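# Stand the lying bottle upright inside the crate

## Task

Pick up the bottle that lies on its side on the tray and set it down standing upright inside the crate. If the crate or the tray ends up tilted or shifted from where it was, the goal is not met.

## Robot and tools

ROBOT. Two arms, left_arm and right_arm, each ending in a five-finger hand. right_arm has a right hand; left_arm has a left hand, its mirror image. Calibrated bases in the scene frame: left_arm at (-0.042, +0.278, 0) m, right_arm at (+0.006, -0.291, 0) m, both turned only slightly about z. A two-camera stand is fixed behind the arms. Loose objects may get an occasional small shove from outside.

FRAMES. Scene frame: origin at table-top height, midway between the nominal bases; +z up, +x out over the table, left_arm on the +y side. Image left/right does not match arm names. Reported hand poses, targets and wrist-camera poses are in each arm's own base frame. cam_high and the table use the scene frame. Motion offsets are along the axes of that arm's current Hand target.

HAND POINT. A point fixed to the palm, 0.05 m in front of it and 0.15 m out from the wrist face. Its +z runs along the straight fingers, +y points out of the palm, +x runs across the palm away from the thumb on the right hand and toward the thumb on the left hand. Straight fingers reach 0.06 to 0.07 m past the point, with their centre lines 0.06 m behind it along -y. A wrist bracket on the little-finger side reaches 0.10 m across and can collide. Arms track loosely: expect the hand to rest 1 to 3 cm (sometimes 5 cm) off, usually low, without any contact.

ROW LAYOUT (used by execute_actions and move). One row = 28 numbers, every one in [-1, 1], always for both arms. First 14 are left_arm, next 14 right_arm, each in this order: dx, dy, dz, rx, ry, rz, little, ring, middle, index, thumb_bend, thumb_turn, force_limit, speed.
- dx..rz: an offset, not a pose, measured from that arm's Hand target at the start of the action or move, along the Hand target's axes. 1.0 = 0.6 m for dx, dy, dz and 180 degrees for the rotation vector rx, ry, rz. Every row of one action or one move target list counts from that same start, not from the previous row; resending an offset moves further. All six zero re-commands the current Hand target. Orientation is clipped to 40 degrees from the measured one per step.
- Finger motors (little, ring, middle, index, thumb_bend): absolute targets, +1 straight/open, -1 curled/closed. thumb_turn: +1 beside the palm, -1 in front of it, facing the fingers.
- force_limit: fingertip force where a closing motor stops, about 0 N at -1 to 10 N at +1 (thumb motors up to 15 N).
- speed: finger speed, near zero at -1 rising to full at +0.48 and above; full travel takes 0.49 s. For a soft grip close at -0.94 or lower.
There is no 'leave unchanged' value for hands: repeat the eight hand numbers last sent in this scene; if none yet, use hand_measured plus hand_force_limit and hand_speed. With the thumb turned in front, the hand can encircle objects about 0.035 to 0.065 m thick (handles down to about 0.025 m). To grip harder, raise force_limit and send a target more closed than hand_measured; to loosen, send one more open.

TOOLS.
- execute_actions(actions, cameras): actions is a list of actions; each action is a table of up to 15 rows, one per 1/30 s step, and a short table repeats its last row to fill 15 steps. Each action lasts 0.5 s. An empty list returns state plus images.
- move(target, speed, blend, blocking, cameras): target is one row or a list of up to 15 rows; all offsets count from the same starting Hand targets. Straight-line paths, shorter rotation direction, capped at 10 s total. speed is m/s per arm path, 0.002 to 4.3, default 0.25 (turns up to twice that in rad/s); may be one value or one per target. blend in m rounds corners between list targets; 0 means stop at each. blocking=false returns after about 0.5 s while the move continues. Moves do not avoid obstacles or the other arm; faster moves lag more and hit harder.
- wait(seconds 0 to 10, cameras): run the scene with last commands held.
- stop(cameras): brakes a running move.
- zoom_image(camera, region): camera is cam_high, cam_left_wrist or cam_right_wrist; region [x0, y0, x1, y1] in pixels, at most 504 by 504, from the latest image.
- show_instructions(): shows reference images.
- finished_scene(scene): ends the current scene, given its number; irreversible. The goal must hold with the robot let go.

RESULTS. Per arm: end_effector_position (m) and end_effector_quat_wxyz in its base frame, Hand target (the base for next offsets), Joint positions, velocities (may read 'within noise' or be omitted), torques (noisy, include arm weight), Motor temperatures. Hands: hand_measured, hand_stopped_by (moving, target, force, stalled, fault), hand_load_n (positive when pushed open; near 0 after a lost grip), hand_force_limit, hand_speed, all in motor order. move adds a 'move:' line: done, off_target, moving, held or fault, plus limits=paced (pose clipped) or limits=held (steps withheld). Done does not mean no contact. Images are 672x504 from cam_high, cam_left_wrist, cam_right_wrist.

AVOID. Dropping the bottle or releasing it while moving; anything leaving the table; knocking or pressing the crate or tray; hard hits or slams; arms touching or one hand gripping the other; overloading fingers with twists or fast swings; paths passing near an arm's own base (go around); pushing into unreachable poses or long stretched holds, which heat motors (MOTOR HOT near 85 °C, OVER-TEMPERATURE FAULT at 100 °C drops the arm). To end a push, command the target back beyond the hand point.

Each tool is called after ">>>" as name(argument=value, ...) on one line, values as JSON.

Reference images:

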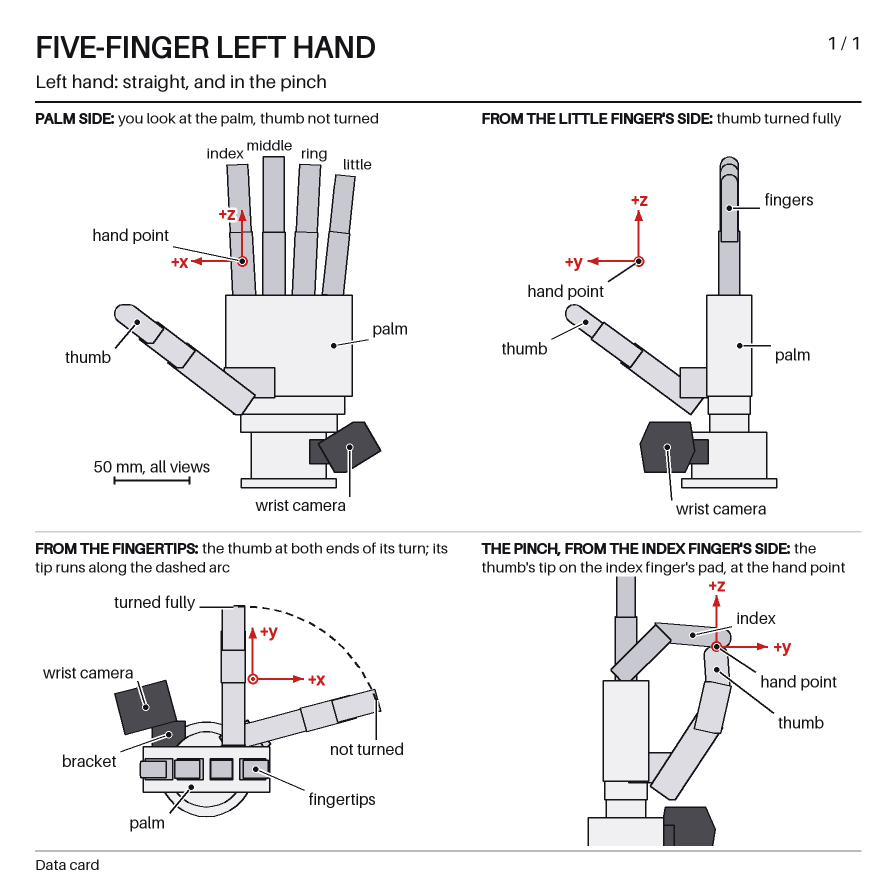

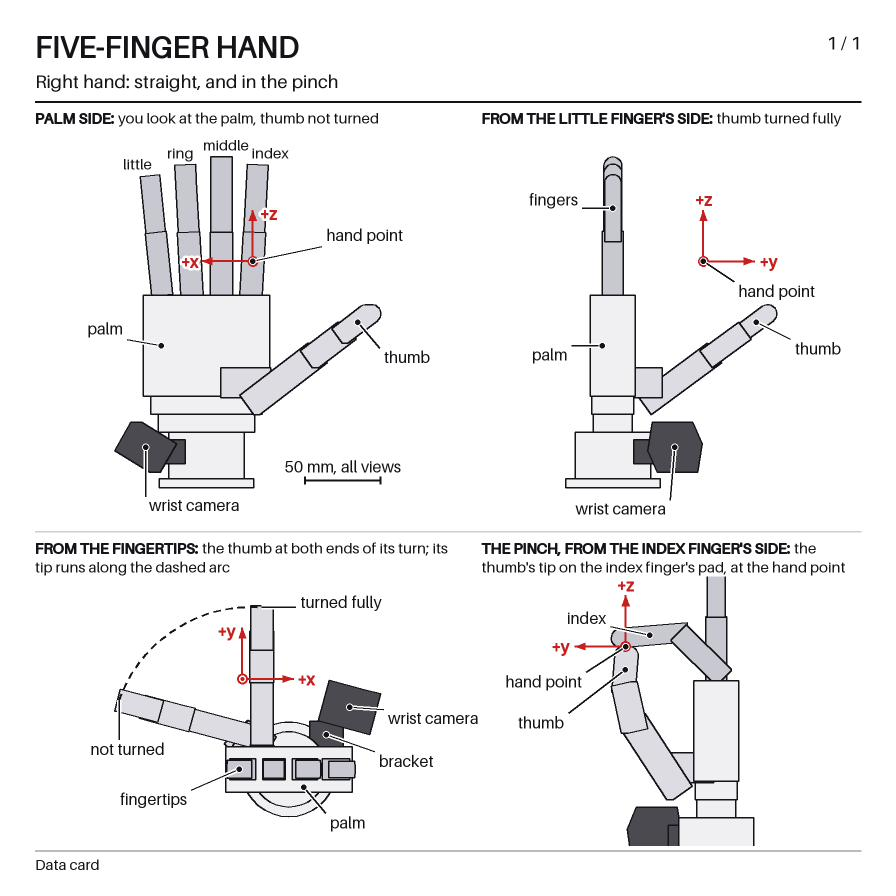

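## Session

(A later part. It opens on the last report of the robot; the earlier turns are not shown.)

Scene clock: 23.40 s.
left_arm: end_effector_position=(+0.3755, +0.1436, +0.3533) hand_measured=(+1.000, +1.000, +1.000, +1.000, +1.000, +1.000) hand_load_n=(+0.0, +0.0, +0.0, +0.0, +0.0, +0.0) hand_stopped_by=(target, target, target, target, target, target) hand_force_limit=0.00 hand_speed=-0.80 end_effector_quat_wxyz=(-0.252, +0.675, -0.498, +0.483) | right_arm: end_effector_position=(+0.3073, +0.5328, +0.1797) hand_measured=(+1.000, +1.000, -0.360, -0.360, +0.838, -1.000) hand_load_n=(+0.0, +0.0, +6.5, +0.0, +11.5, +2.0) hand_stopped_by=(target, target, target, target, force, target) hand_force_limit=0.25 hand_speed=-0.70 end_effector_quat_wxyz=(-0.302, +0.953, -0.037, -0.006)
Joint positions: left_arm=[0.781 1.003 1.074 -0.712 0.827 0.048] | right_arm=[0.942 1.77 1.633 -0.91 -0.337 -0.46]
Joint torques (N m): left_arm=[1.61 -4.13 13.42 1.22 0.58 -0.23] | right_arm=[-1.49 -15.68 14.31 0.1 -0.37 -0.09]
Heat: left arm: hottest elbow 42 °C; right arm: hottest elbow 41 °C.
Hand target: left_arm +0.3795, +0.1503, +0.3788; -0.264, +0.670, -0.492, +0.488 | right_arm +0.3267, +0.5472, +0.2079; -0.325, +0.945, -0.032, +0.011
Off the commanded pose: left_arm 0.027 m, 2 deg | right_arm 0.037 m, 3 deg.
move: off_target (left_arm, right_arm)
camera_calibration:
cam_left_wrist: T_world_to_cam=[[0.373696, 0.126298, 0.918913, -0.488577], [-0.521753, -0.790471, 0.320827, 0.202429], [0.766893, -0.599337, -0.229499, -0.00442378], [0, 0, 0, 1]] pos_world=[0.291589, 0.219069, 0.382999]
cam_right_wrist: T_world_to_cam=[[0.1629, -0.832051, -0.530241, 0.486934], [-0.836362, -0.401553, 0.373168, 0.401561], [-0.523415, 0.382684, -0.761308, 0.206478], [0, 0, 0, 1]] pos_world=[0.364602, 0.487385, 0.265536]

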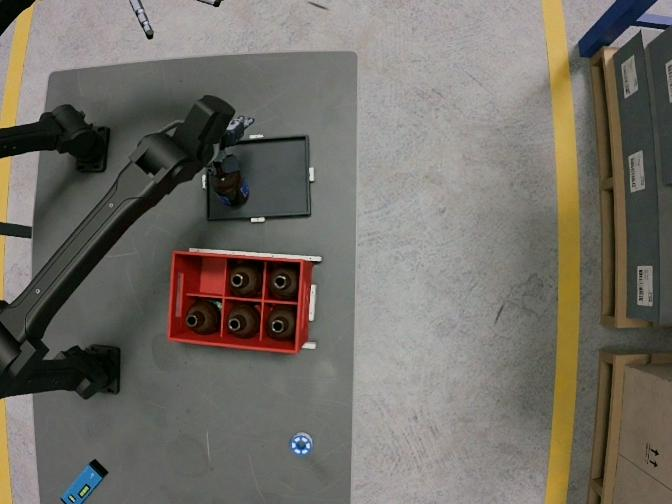

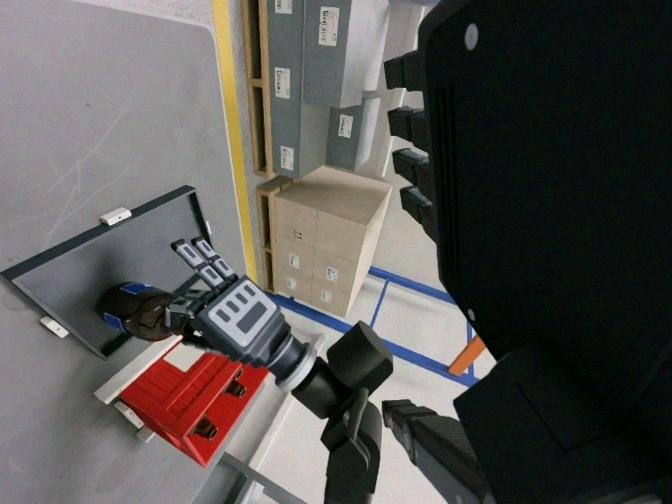

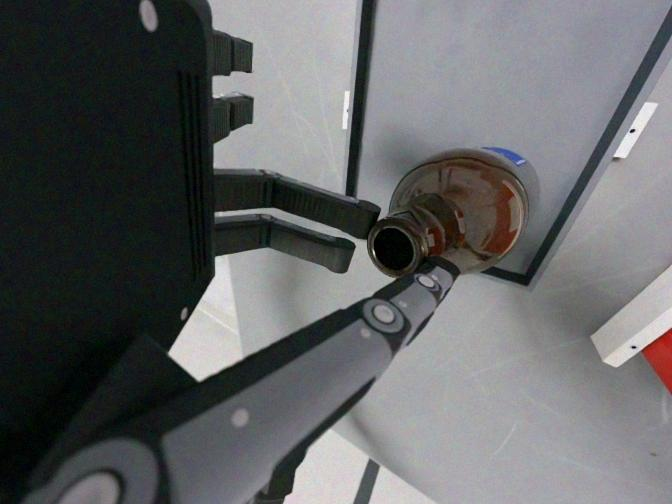

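>>> move(target=[0,0,0,0,0,0,1,1,1,1,1,1,0,-0.8,0,-0.231,-0.2955,0.022,0,0,1,1,-0.36,-0.36,0.55,-1,0.25,-0.7], cameras=["all"], speed=0.1)

Scene clock: 28.83 s.
left_arm: end_effector_position=(+0.3755, +0.1436, +0.3533) hand_measured=(+1.000, +1.000, +1.000, +1.000, +1.000, +1.000) hand_load_n=(+0.0, +0.0, +0.0, +0.0, +0.0, -0.5) hand_stopped_by=(target, target, target, target, target, target) hand_force_limit=0.00 hand_speed=-0.80 end_effector_quat_wxyz=(-0.252, +0.675, -0.498, +0.483) | right_arm: end_effector_position=(+0.3172, +0.5484, +0.3996) hand_measured=(+1.000, +1.000, -0.360, -0.360, +0.840, -1.000) hand_load_n=(+0.0, +0.0, +8.0, +0.0, +11.0, +1.5) hand_stopped_by=(target, target, target, target, force, target) hand_force_limit=0.25 hand_speed=-0.70 end_effector_quat_wxyz=(-0.330, +0.944, -0.031, -0.008)
Joint positions: left_arm=[0.781 1.003 1.074 -0.712 0.827 0.048] | right_arm=[0.934 1.921 2.433 -1.511 -0.374 -0.461]
Joint torques (N m): left_arm=[1.55 -5.3 13.39 1.51 0.58 -0.23] | right_arm=[-1.73 -17.67 13.91 0.23 -0.42 0.06]
Motor temperatures (°C): left_arm=[37 34 43 32 31 33] | right_arm=[32 39 43 32 30 29]
Heat: left arm: hottest elbow 43 °C; right arm: hottest elbow 43 °C.
Hand target: left_arm +0.3795, +0.1503, +0.3788; -0.264, +0.670, -0.492, +0.488 | right_arm +0.3268, +0.5473, +0.4329; -0.358, +0.933, -0.031, +0.012
Off the commanded pose: left_arm 0.027 m, 2 deg | right_arm 0.035 m, 4 deg.
move: off_target (left_arm, right_arm)
camera_calibration:
cam_left_wrist: T_world_to_cam=[[0.373696, 0.126298, 0.918913, -0.488577], [-0.521753, -0.790471, 0.320827, 0.202429], [0.766893, -0.599337, -0.229499, -0.00442378], [0, 0, 0, 1]] pos_world=[0.291589, 0.219069, 0.382999]
cam_right_wrist: T_world_to_cam=[[0.174154, -0.797856, -0.577145, 0.611348], [-0.832935, -0.431985, 0.345844, 0.360575], [-0.525251, 0.420495, -0.739794, 0.344292], [0, 0, 0, 1]] pos_world=[0.374706, 0.498757, 0.482839]

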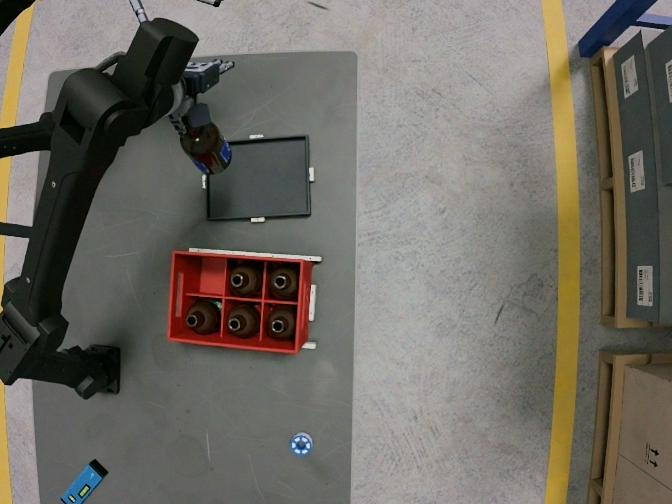

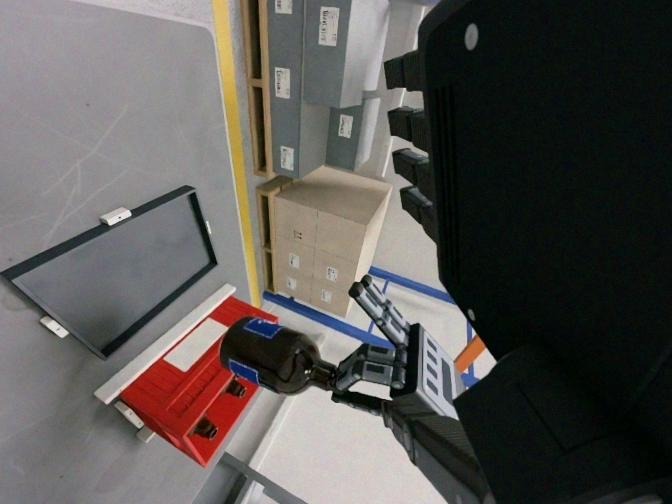

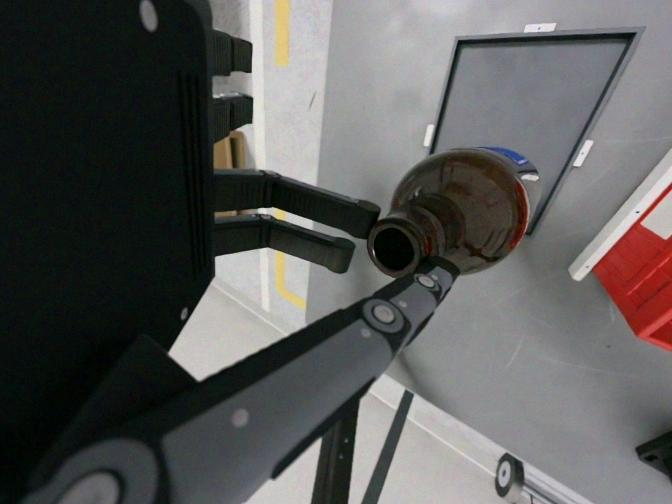

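>>> move(target=[0,0,0,0,0,0,1,1,1,1,1,1,0,-0.8,0.0373,0.2973,-0.2677,0.0287,0.2757,0.2514,-1,-1,-0.36,-0.36,0.55,-1,0.25,-0.4], cameras=["all"], speed=0.15)

>>> zoom_image(camera="cam_high", region=[140, 230, 240, 330])

>>> zoom_image(camera="cam_right_wrist", region=[330, 60, 672, 400])

Scene clock: 35.23 s.
left_arm: end_effector_position=(+0.3755, +0.1436, +0.3533) hand_measured=(+1.000, +1.000, +1.000, +1.000, +1.000, +1.000) hand_load_n=(+0.0, +0.0, +0.0, +0.0, +0.0, +0.0) hand_stopped_by=(target, target, target, target, target, target) hand_force_limit=0.00 hand_speed=-0.80 end_effector_quat_wxyz=(-0.252, +0.675, -0.498, +0.483) | right_arm: end_effector_position=(+0.3318, +0.3150, +0.4280) hand_measured=(-1.000, -1.000, -0.360, -0.360, +0.840, -1.000) hand_load_n=(+0.0, +0.5, +9.5, +0.0, +11.0, +2.0) hand_stopped_by=(target, target, target, target, force, target) hand_force_limit=0.25 hand_speed=-0.40 end_effector_quat_wxyz=(-0.325, +0.754, -0.510, +0.256)
Joint positions: left_arm=[0.781 1.003 1.074 -0.712 0.827 0.048] | right_arm=[0.824 1.198 1.594 -1.183 0.381 0.283]
Joint torques (N m): left_arm=[1.67 -4.95 13.42 1.24 0.67 -0.23] | right_arm=[-1.55 -8.41 8.51 0.54 0.39 0.11]
Heat: left arm: hottest elbow 45 °C; right arm: hottest elbow 43 °C.
Hand target: left_arm +0.3795, +0.1503, +0.3788; -0.264, +0.670, -0.492, +0.488 | right_arm +0.3329, +0.3062, +0.4330; -0.329, +0.745, -0.520, +0.259
Off the commanded pose: left_arm 0.027 m, 2 deg | right_arm 0.010 m, 2 deg.
move: off_target (left_arm)
camera_calibration:
cam_left_wrist: T_world_to_cam=[[0.373696, 0.126298, 0.918913, -0.488577], [-0.521753, -0.790471, 0.320827, 0.202429], [0.766893, -0.599337, -0.229499, -0.00442378], [0, 0, 0, 1]] pos_world=[0.291589, 0.219069, 0.382999]
cam_right_wrist: T_world_to_cam=[[-0.534412, -0.492187, -0.687136, 0.62493], [-0.782184, 0.59606, 0.181385, -0.00818518], [0.320299, 0.634401, -0.703523, 0.107717], [0, 0, 0, 1]] pos_world=[0.293066, 0.244126, 0.506678]

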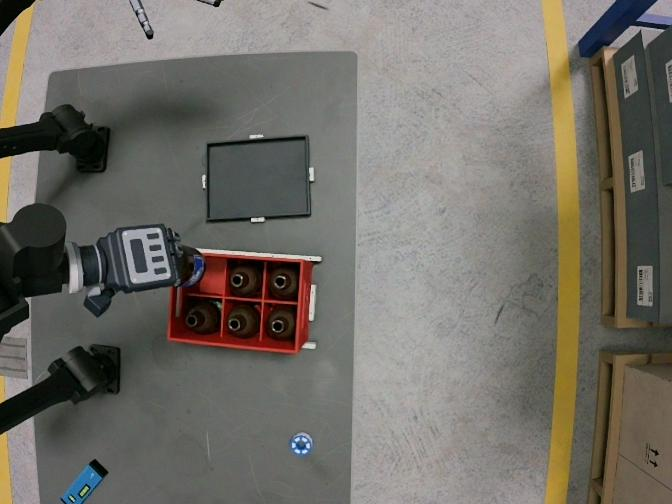

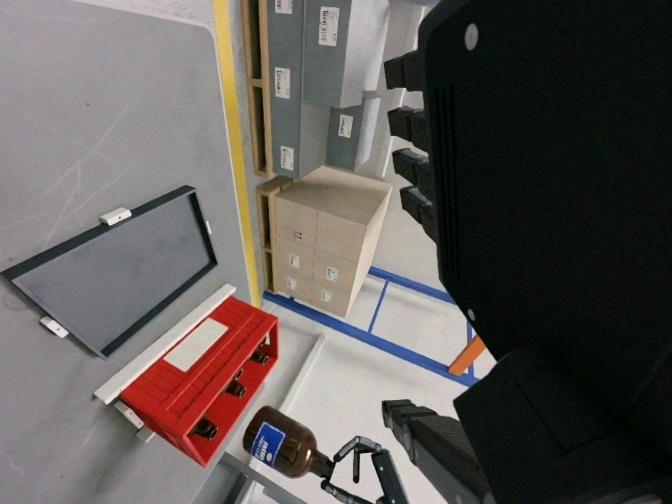

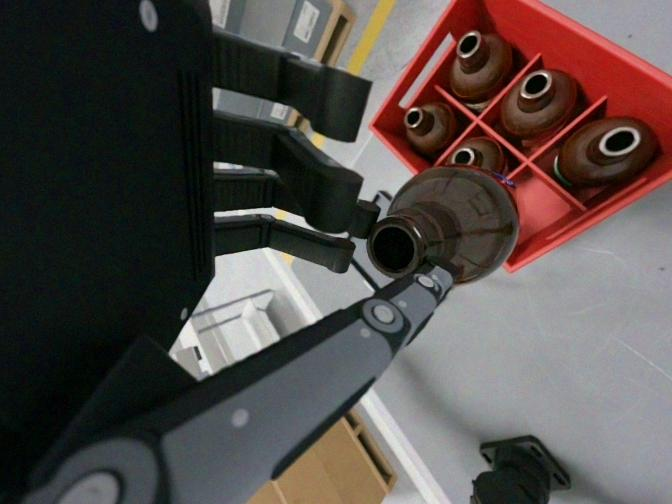

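Scaled by 5.040 from the camera's 672x504 image, which has a finer 960x720 frame.

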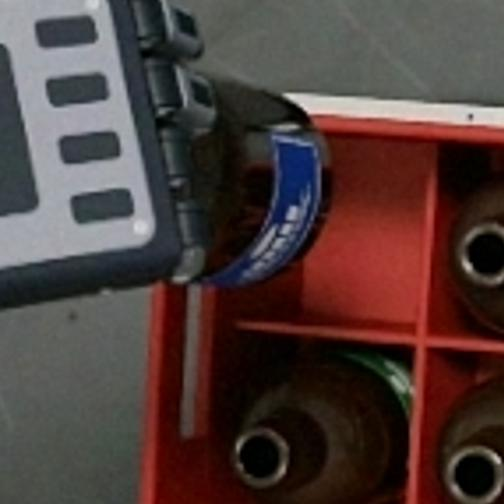

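Scaled by 1.474 from the camera's 672x504 image, which has a finer 960x720 frame.

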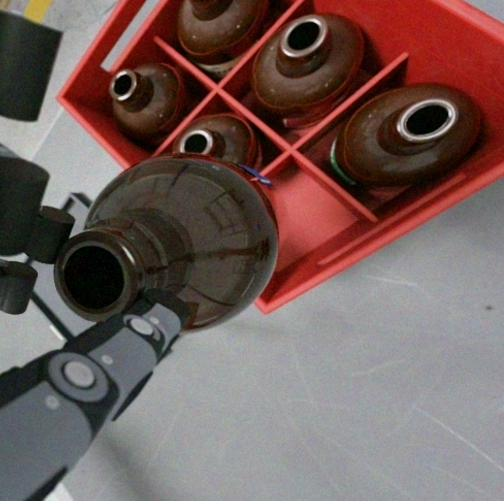

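>>> move(target=[0,0,0,0,0,0,1,1,1,1,1,1,0,-0.8,0.0172,0.0853,0.0425,0,0,0,-1,-1,-0.36,-0.36,0.55,-1,0.25,-0.4], cameras=["cam_high","cam_right_wrist"], speed=0.1)

>>> zoom_image(camera="cam_high", region=[140, 230, 240, 330])

>>> zoom_image(camera="cam_right_wrist", region=[330, 60, 672, 400])

Scene clock: 37.33 s.
left_arm: end_effector_position=(+0.3755, +0.1436, +0.3533) hand_measured=(+1.000, +1.000, +1.000, +1.000, +1.000, +1.000) hand_load_n=(+0.0, +0.0, +0.5, +0.0, +0.0, +0.0) hand_stopped_by=(target, target, target, target, target, target) hand_force_limit=0.00 hand_speed=-0.80 end_effector_quat_wxyz=(-0.252, +0.675, -0.498, +0.483) | right_arm: end_effector_position=(+0.3199, +0.2949, +0.3698) hand_measured=(-1.000, -1.000, -0.360, -0.360, +0.840, -1.000) hand_load_n=(+0.0, +0.0, +9.0, +0.0, +11.0, +2.0) hand_stopped_by=(target, target, target, target, force, target) hand_force_limit=0.25 hand_speed=-0.40 end_effector_quat_wxyz=(-0.316, +0.755, -0.515, +0.255)
Joint positions: left_arm=[0.781 1.003 1.074 -0.712 0.827 0.048] | right_arm=[0.81 1.106 1.372 -1.071 0.375 0.284]
Joint torques (N m): left_arm=[1.2 -3.78 13.41 1.4 0.63 -0.3] | right_arm=[-1.61 -7.47 8.84 1.25 0.21 -0.01]
Heat: left arm: hottest elbow 45 °C; right arm: hottest elbow 43 °C.
Hand target: left_arm +0.3795, +0.1503, +0.3788; -0.264, +0.670, -0.492, +0.488 | right_arm +0.3239, +0.2896, +0.3781; -0.329, +0.745, -0.520, +0.259
Off the commanded pose: left_arm 0.027 m, 2 deg | right_arm 0.011 m, 2 deg.
move: off_target (left_arm, right_arm)
camera_calibration:
cam_right_wrist: T_world_to_cam=[[-0.550182, -0.493013, -0.673972, 0.569179], [-0.773046, 0.605901, 0.18784, -0.00313142], [0.315753, 0.624358, -0.714477, 0.0917717], [0, 0, 0, 1]] pos_world=[0.281754, 0.225211, 0.449768]
Images, in order (width x height): cam_high 672x504, cam_right_wrist 672x504.

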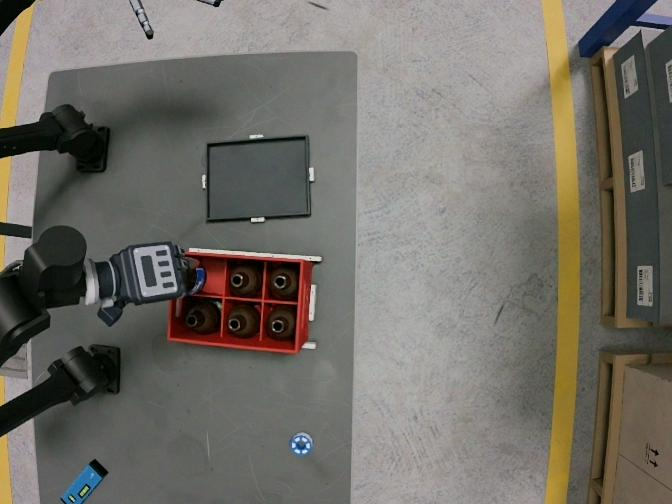

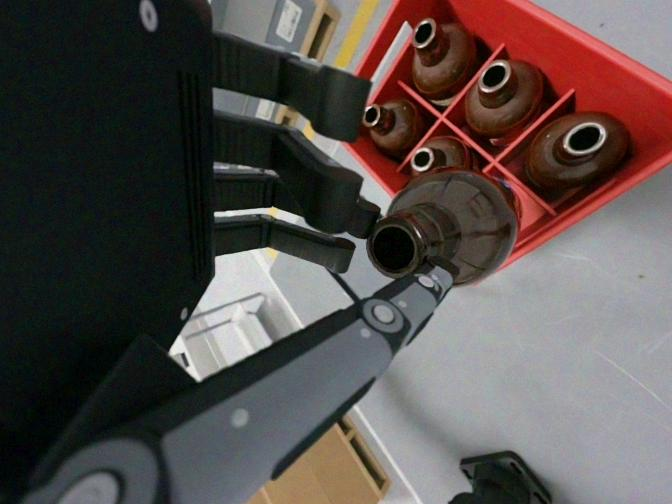

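Scaled by 5.040 from the camera's 672x504 image, which has a finer 960x720 frame.

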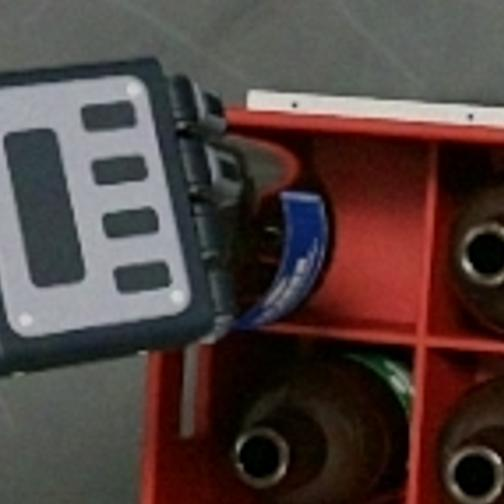

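Scaled by 1.474 from the camera's 672x504 image, which has a finer 960x720 frame.

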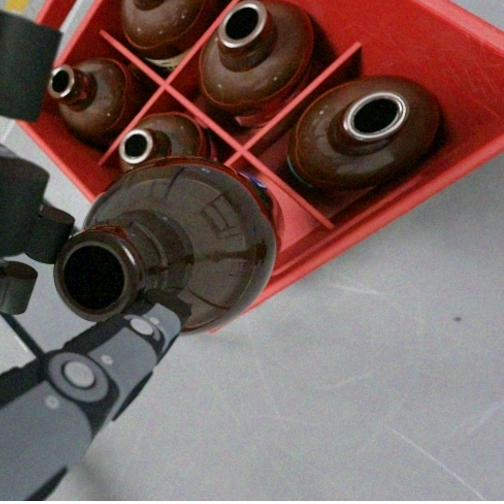

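>>> zoom_image(camera="cam_high", region=[165, 240, 235, 310])

>>> zoom_image(camera="cam_right_wrist", region=[380, 140, 580, 300])

Scaled by 7.200 from the camera's 672x504 image, which has a finer 960x720 frame.

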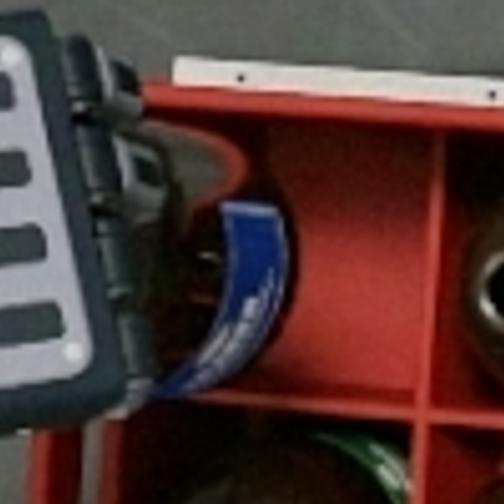

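Scaled by 2.520 from the camera's 672x504 image, which has a finer 960x720 frame.

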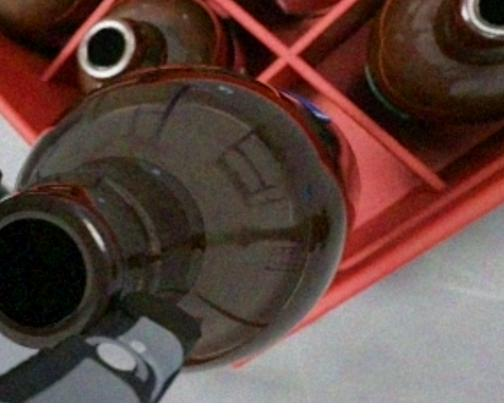

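>>> move(target=[0,0,0,0,0,0,1,1,1,1,1,1,0,-0.8,-0.001,0.0065,0.0195,0.005,0,0,-1,-1,-0.36,-0.36,0.55,-1,0.25,-0.4], cameras=["cam_high","cam_right_wrist"], speed=0.06)

>>> zoom_image(camera="cam_high", region=[165, 240, 235, 310])

>>> zoom_image(camera="cam_right_wrist", region=[340, 60, 640, 310])

Scene clock: 42.10 s.
left_arm: end_effector_position=(+0.3755, +0.1436, +0.3533) hand_measured=(+1.000, +1.000, +1.000, +1.000, +1.000, +1.000) hand_load_n=(+0.0, +0.0, +0.0, +0.0, +0.0, -0.5) hand_stopped_by=(target, target, target, target, target, target) hand_force_limit=0.00 hand_speed=-0.80 end_effector_quat_wxyz=(-0.252, +0.675, -0.498, +0.483) | right_arm: end_effector_position=(+0.3257, +0.2978, +0.3588) hand_measured=(-1.000, -1.000, -0.360, -0.360, +0.840, -1.000) hand_load_n=(+0.5, +0.0, +9.0, +0.0, +11.0, +2.0) hand_stopped_by=(target, target, target, target, force, target) hand_force_limit=0.25 hand_speed=-0.40 end_effector_quat_wxyz=(-0.322, +0.751, -0.517, +0.257)
Joint positions: left_arm=[0.781 1.003 1.074 -0.712 0.827 0.048] | right_arm=[0.805 1.103 1.333 -1.019 0.375 0.284]
Joint torques (N m): left_arm=[2.2 -4.42 13.38 1.61 0.67 -0.31] | right_arm=[-1.9 -7.59 8.98 1.26 0.25 -0.11]
Heat: left arm: hottest elbow 46 °C; right arm: hottest elbow 43 °C.
Hand target: left_arm +0.3795, +0.1503, +0.3788; -0.264, +0.670, -0.492, +0.488 | right_arm +0.3300, +0.2918, +0.3676; -0.335, +0.742, -0.517, +0.263
Off the commanded pose: left_arm 0.027 m, 2 deg | right_arm 0.011 m, 2 deg.
move: off_target (left_arm, right_arm)
camera_calibration:
cam_right_wrist: T_world_to_cam=[[-0.54486, -0.482777, -0.685605, 0.565668], [-0.772275, 0.607453, 0.185993, 0.00162442], [0.326679, 0.630815, -0.703813, 0.0709812], [0, 0, 0, 1]] pos_world=[0.286276, 0.227329, 0.43748]
Images, in order (width x height): cam_high 672x504, cam_right_wrist 672x504.

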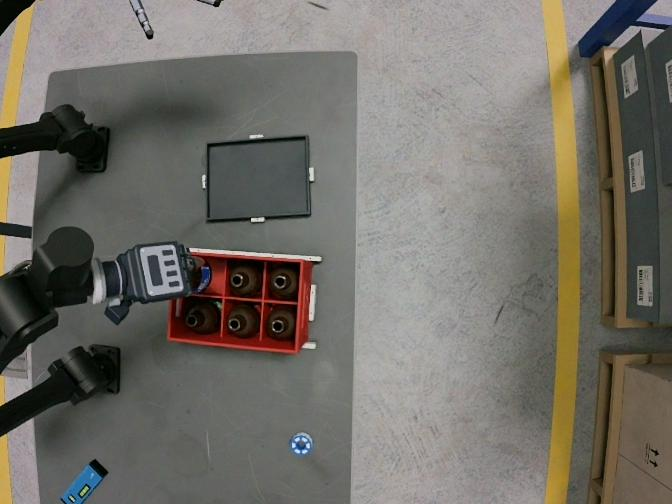

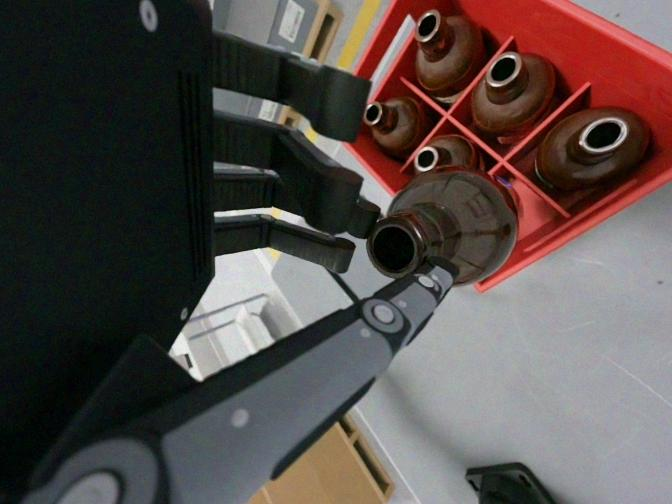

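Scaled by 7.200 from the camera's 672x504 image, which has a finer 960x720 frame.

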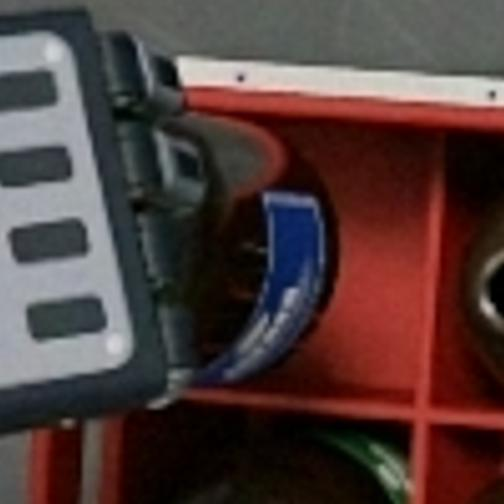

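Scaled by 1.680 from the camera's 672x504 image, which has a finer 960x720 frame.

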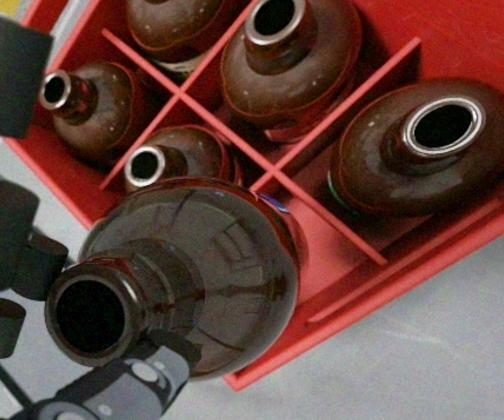

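>>> move(target=[0,0,0,0,0,0,1,1,1,1,1,1,0,-0.8, 0,0.0252,0.0270,0,0,0, -1,-1,-0.36,-0.36,0.55,-1,0.25,-0.4], speed=0.05, cameras=["cam_high","cam_right_wrist"])

>>> zoom_image(camera="cam_high", region=[165, 240, 235, 310])

>>> zoom_image(camera="cam_right_wrist", region=[380, 160, 560, 340])

Scene clock: 44.93 s.
left_arm: end_effector_position=(+0.3755, +0.1436, +0.3533) hand_measured=(+1.000, +1.000, +1.000, +1.000, +1.000, +1.000) hand_load_n=(+0.0, +0.0, +0.0, +0.0, +0.0, -0.5) hand_stopped_by=(target, target, target, target, target, target) hand_force_limit=0.00 hand_speed=-0.80 end_effector_quat_wxyz=(-0.252, +0.675, -0.498, +0.483) | right_arm: end_effector_position=(+0.3286, +0.2974, +0.3367) hand_measured=(-1.000, -1.000, -0.360, -0.360, +0.840, -1.000) hand_load_n=(+0.0, +0.5, +9.5, +0.0, +11.0, +2.5) hand_stopped_by=(target, target, target, target, force, target) hand_force_limit=0.25 hand_speed=-0.40 end_effector_quat_wxyz=(-0.322, +0.750, -0.517, +0.257)
Joint positions: left_arm=[0.781 1.003 1.074 -0.712 0.827 0.048] | right_arm=[0.798 1.096 1.269 -0.96 0.371 0.28]
Joint torques (N m): left_arm=[2.2 -4.25 13.3 1.46 0.63 -0.31] | right_arm=[-1.79 -7.47 9.03 1.24 0.21 -0.12]
Heat: left arm: hottest elbow 47 °C; right arm: hottest elbow 43 °C.
Hand target: left_arm +0.3795, +0.1503, +0.3788; -0.264, +0.670, -0.492, +0.488 | right_arm +0.3330, +0.2919, +0.3457; -0.335, +0.742, -0.518, +0.263
Off the commanded pose: left_arm 0.027 m, 2 deg | right_arm 0.011 m, 2 deg.
move: off_target (left_arm, right_arm)
camera_calibration:
cam_right_wrist: T_world_to_cam=[[-0.545493, -0.4819, -0.685718, 0.551861], [-0.771399, 0.608572, 0.185968, 0.00760219], [0.327691, 0.630406, -0.703709, 0.0543879], [0, 0, 0, 1]] pos_world=[0.289078, 0.227029, 0.41528]
Images, in order (width x height): cam_high 672x504, cam_right_wrist 672x504.

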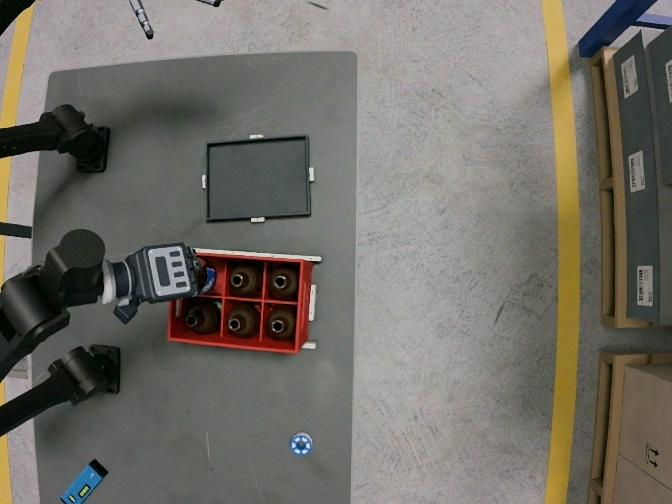

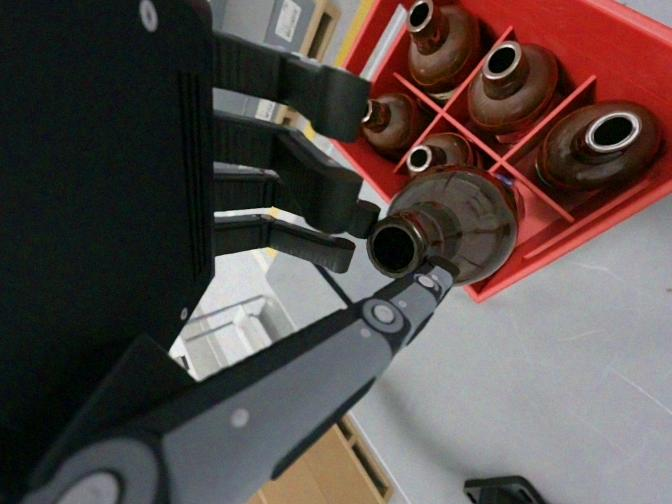

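Scaled by 7.200 from the camera's 672x504 image, which has a finer 960x720 frame.

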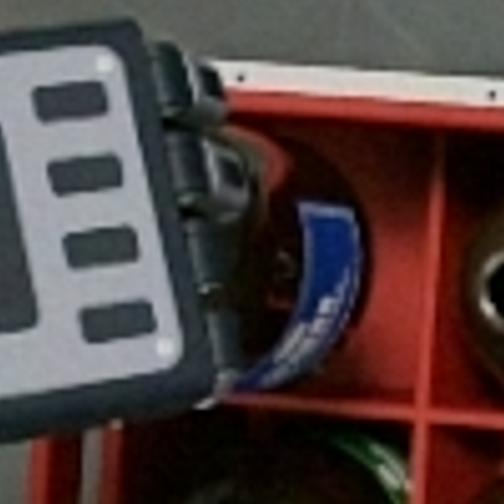

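Scaled by 2.800 from the camera's 672x504 image, which has a finer 960x720 frame.

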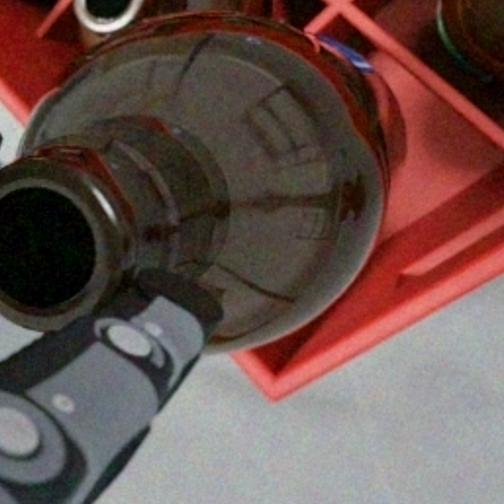

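>>> zoom_image(camera="cam_right_wrist", region=[546, 60, 672, 186])

>>> zoom_image(camera="cam_right_wrist", region=[360, 60, 540, 240])

Scaled by 4.000 from the camera's 672x504 image, which has a finer 960x720 frame.

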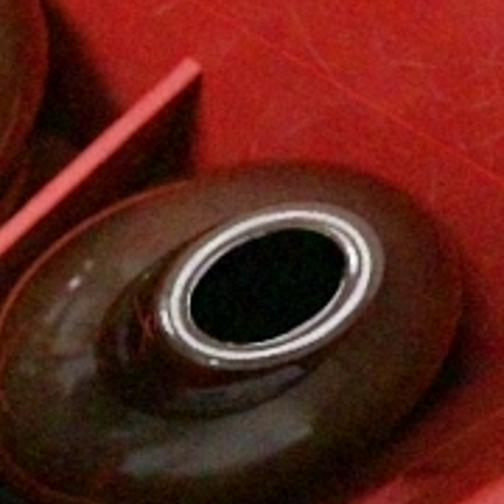

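Scaled by 2.800 from the camera's 672x504 image, which has a finer 960x720 frame.

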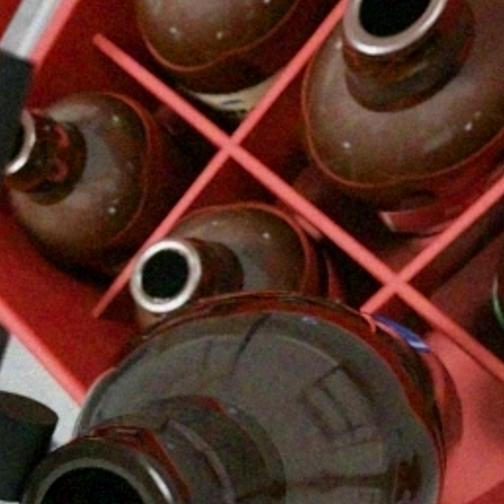

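>>> zoom_image(camera="cam_right_wrist", region=[450, 160, 600, 310])

>>> zoom_image(camera="cam_high", region=[185, 245, 235, 295])

>>> zoom_image(camera="cam_high", region=[150, 230, 330, 365])

Scaled by 3.360 from the camera's 672x504 image, which has a finer 960x720 frame.

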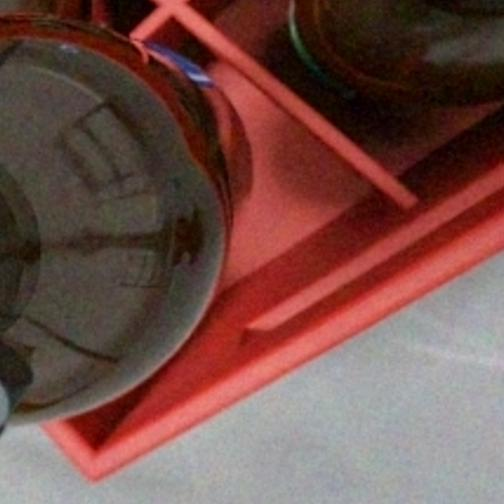

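Scaled by 10.080 from the camera's 672x504 image, which has a finer 960x720 frame.

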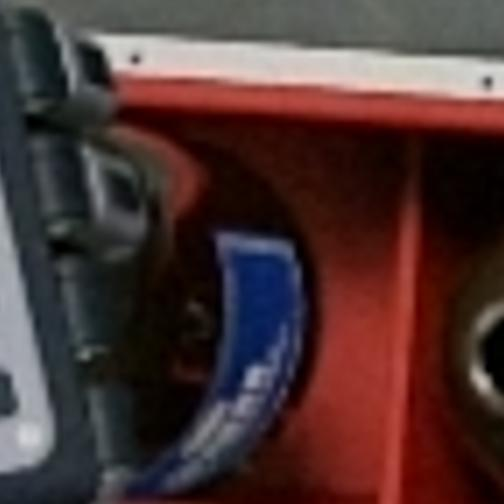

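Scaled by 2.800 from the camera's 672x504 image, which has a finer 960x720 frame.

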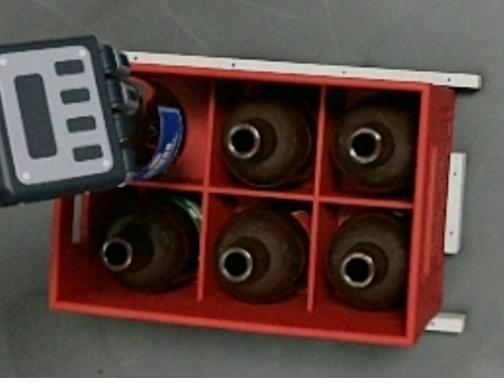

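>>> wait(seconds=0.1, cameras=["all"])

Scene clock: 52.40 s.
left_arm: end_effector_position=(+0.3755, +0.1436, +0.3533) hand_measured=(+1.000, +1.000, +1.000, +1.000, +1.000, +1.000) hand_load_n=(+0.0, +0.0, +0.0, +0.0, +0.0, +0.0) hand_stopped_by=(target, target, target, target, target, target) hand_force_limit=0.00 hand_speed=-0.80 end_effector_quat_wxyz=(-0.252, +0.675, -0.498, +0.483) | right_arm: end_effector_position=(+0.3286, +0.2973, +0.3366) hand_measured=(-1.000, -1.000, -0.360, -0.360, +0.840, -1.000) hand_load_n=(+0.0, +0.0, +9.5, +0.0, +10.5, +2.5) hand_stopped_by=(target, target, target, target, force, target) hand_force_limit=0.25 hand_speed=-0.40 end_effector_quat_wxyz=(-0.322, +0.750, -0.517, +0.257)
Joint positions: left_arm=[0.781 1.003 1.074 -0.712 0.827 0.048] | right_arm=[0.798 1.096 1.269 -0.96 0.371 0.279]
Joint torques (N m): left_arm=[1.49 -4.54 13.42 1.21 0.63 -0.24] | right_arm=[-1.79 -7.53 9.13 1.31 0.19 -0.11]
Motor temperatures (°C): left_arm=[37 34 48 32 31 33] | right_arm=[32 39 43 32 30 29]
Heat: left arm: hottest elbow 48 °C; right arm: hottest elbow 43 °C.
Hand target: left_arm +0.3795, +0.1503, +0.3788; -0.264, +0.670, -0.492, +0.488 | right_arm +0.3330, +0.2919, +0.3457; -0.335, +0.742, -0.518, +0.263
Off the commanded pose: left_arm 0.027 m, 2 deg | right_arm 0.011 m, 2 deg.
wait: 0.10 s; at rest from the start
camera_calibration:
cam_left_wrist: T_world_to_cam=[[0.373696, 0.126298, 0.918913, -0.488577], [-0.521753, -0.790471, 0.320827, 0.202429], [0.766893, -0.599337, -0.229499, -0.00442378], [0, 0, 0, 1]] pos_world=[0.291589, 0.219069, 0.382999]
cam_right_wrist: T_world_to_cam=[[-0.54518, -0.482515, -0.685535, 0.551901], [-0.771711, 0.608301, 0.185559, 0.00790549], [0.327477, 0.630198, -0.703996, 0.0546865], [0, 0, 0, 1]] pos_world=[0.289078, 0.227028, 0.41538]

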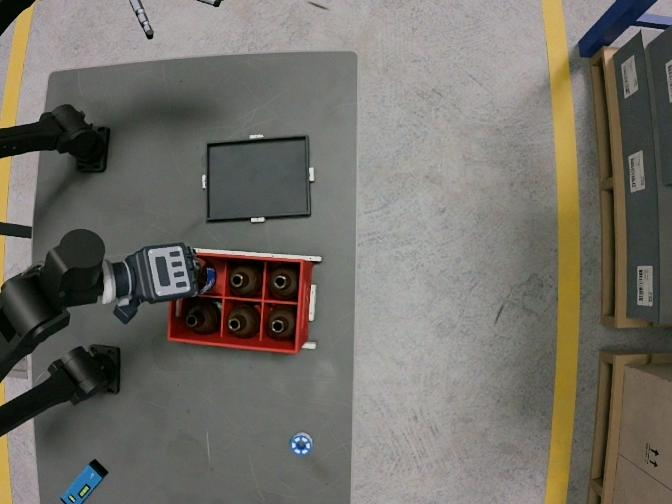

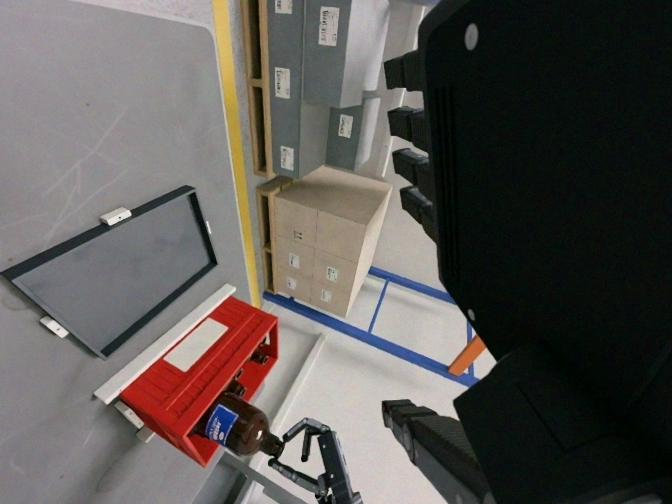

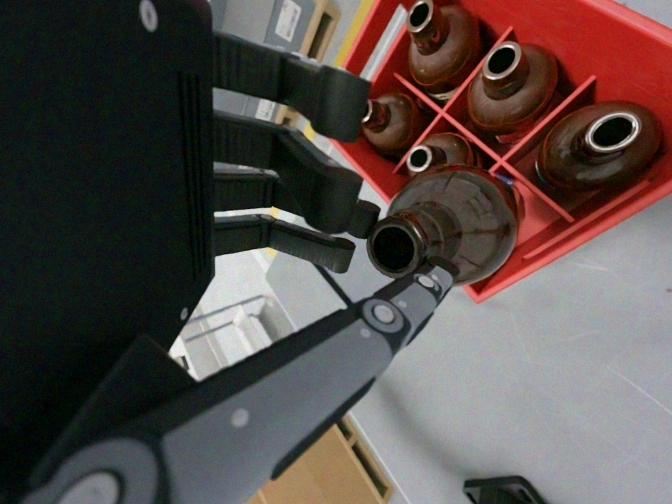

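>>> zoom_image(camera="cam_left_wrist", region=[150, 360, 330, 495])

Scaled by 2.800 from the camera's 672x504 image, which has a finer 960x720 frame.

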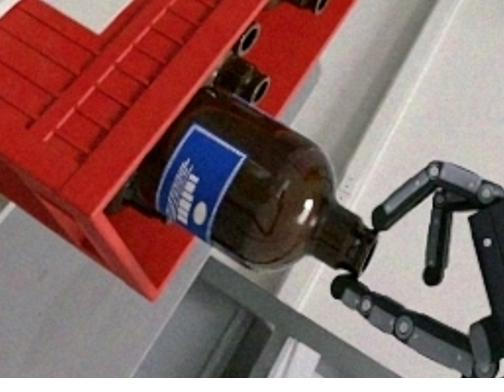

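>>> zoom_image(camera="cam_left_wrist", region=[195, 385, 295, 485])

Scaled by 5.040 from the camera's 672x504 image, which has a finer 960x720 frame.

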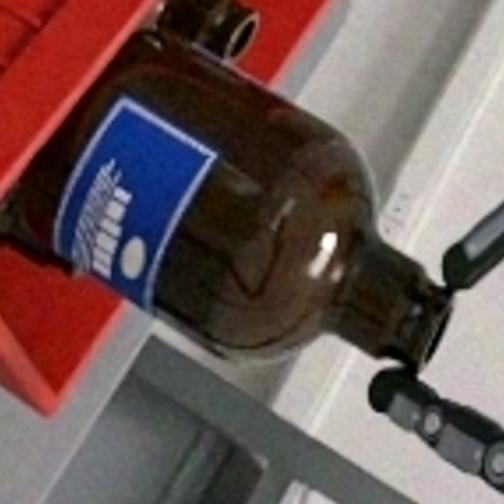

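>>> zoom_image(camera="cam_left_wrist", region=[165, 400, 245, 480])

>>> zoom_image(camera="cam_left_wrist", region=[90, 300, 290, 480])

Scaled by 6.300 from the camera's 672x504 image, which has a finer 960x720 frame.

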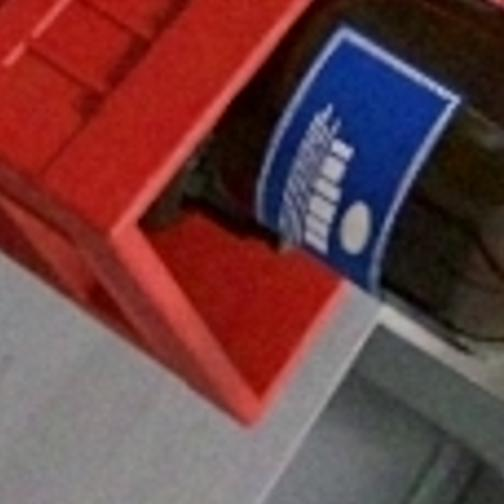

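Scaled by 2.520 from the camera's 672x504 image, which has a finer 960x720 frame.

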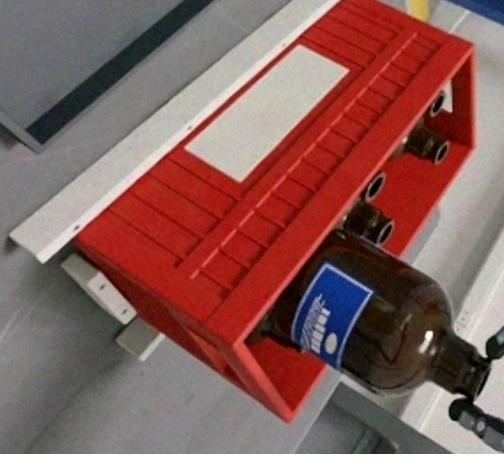

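>>> zoom_image(camera="cam_high", region=[200, 254, 232, 286])

>>> zoom_image(camera="cam_right_wrist", region=[490, 160, 570, 240])

Scaled by 15.750 from the camera's 672x504 image, which has a finer 960x720 frame.

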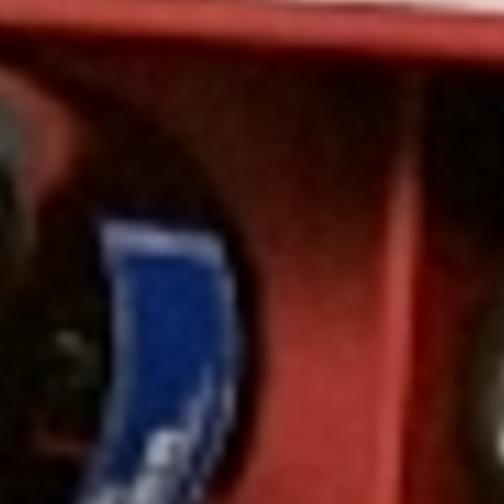

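Scaled by 6.300 from the camera's 672x504 image, which has a finer 960x720 frame.

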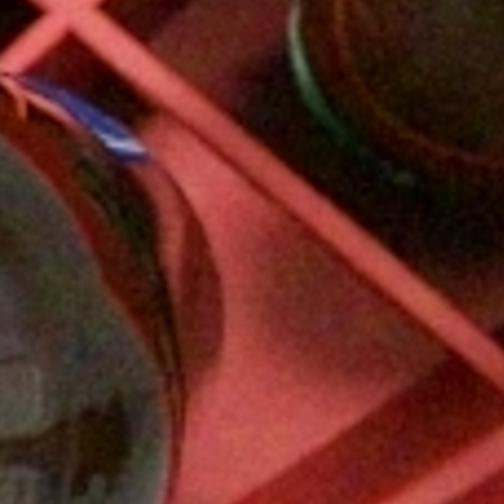

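>>> zoom_image(camera="cam_left_wrist", region=[80, 370, 220, 480])

Scaled by 3.600 from the camera's 672x504 image, which has a finer 960x720 frame.

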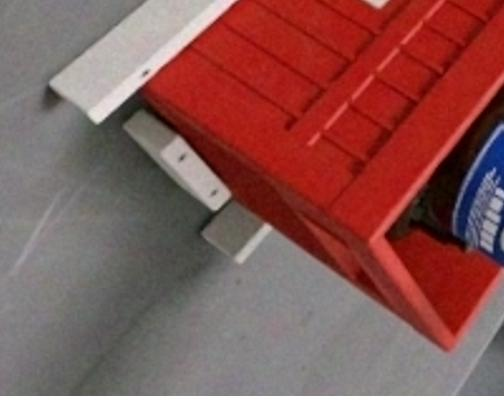

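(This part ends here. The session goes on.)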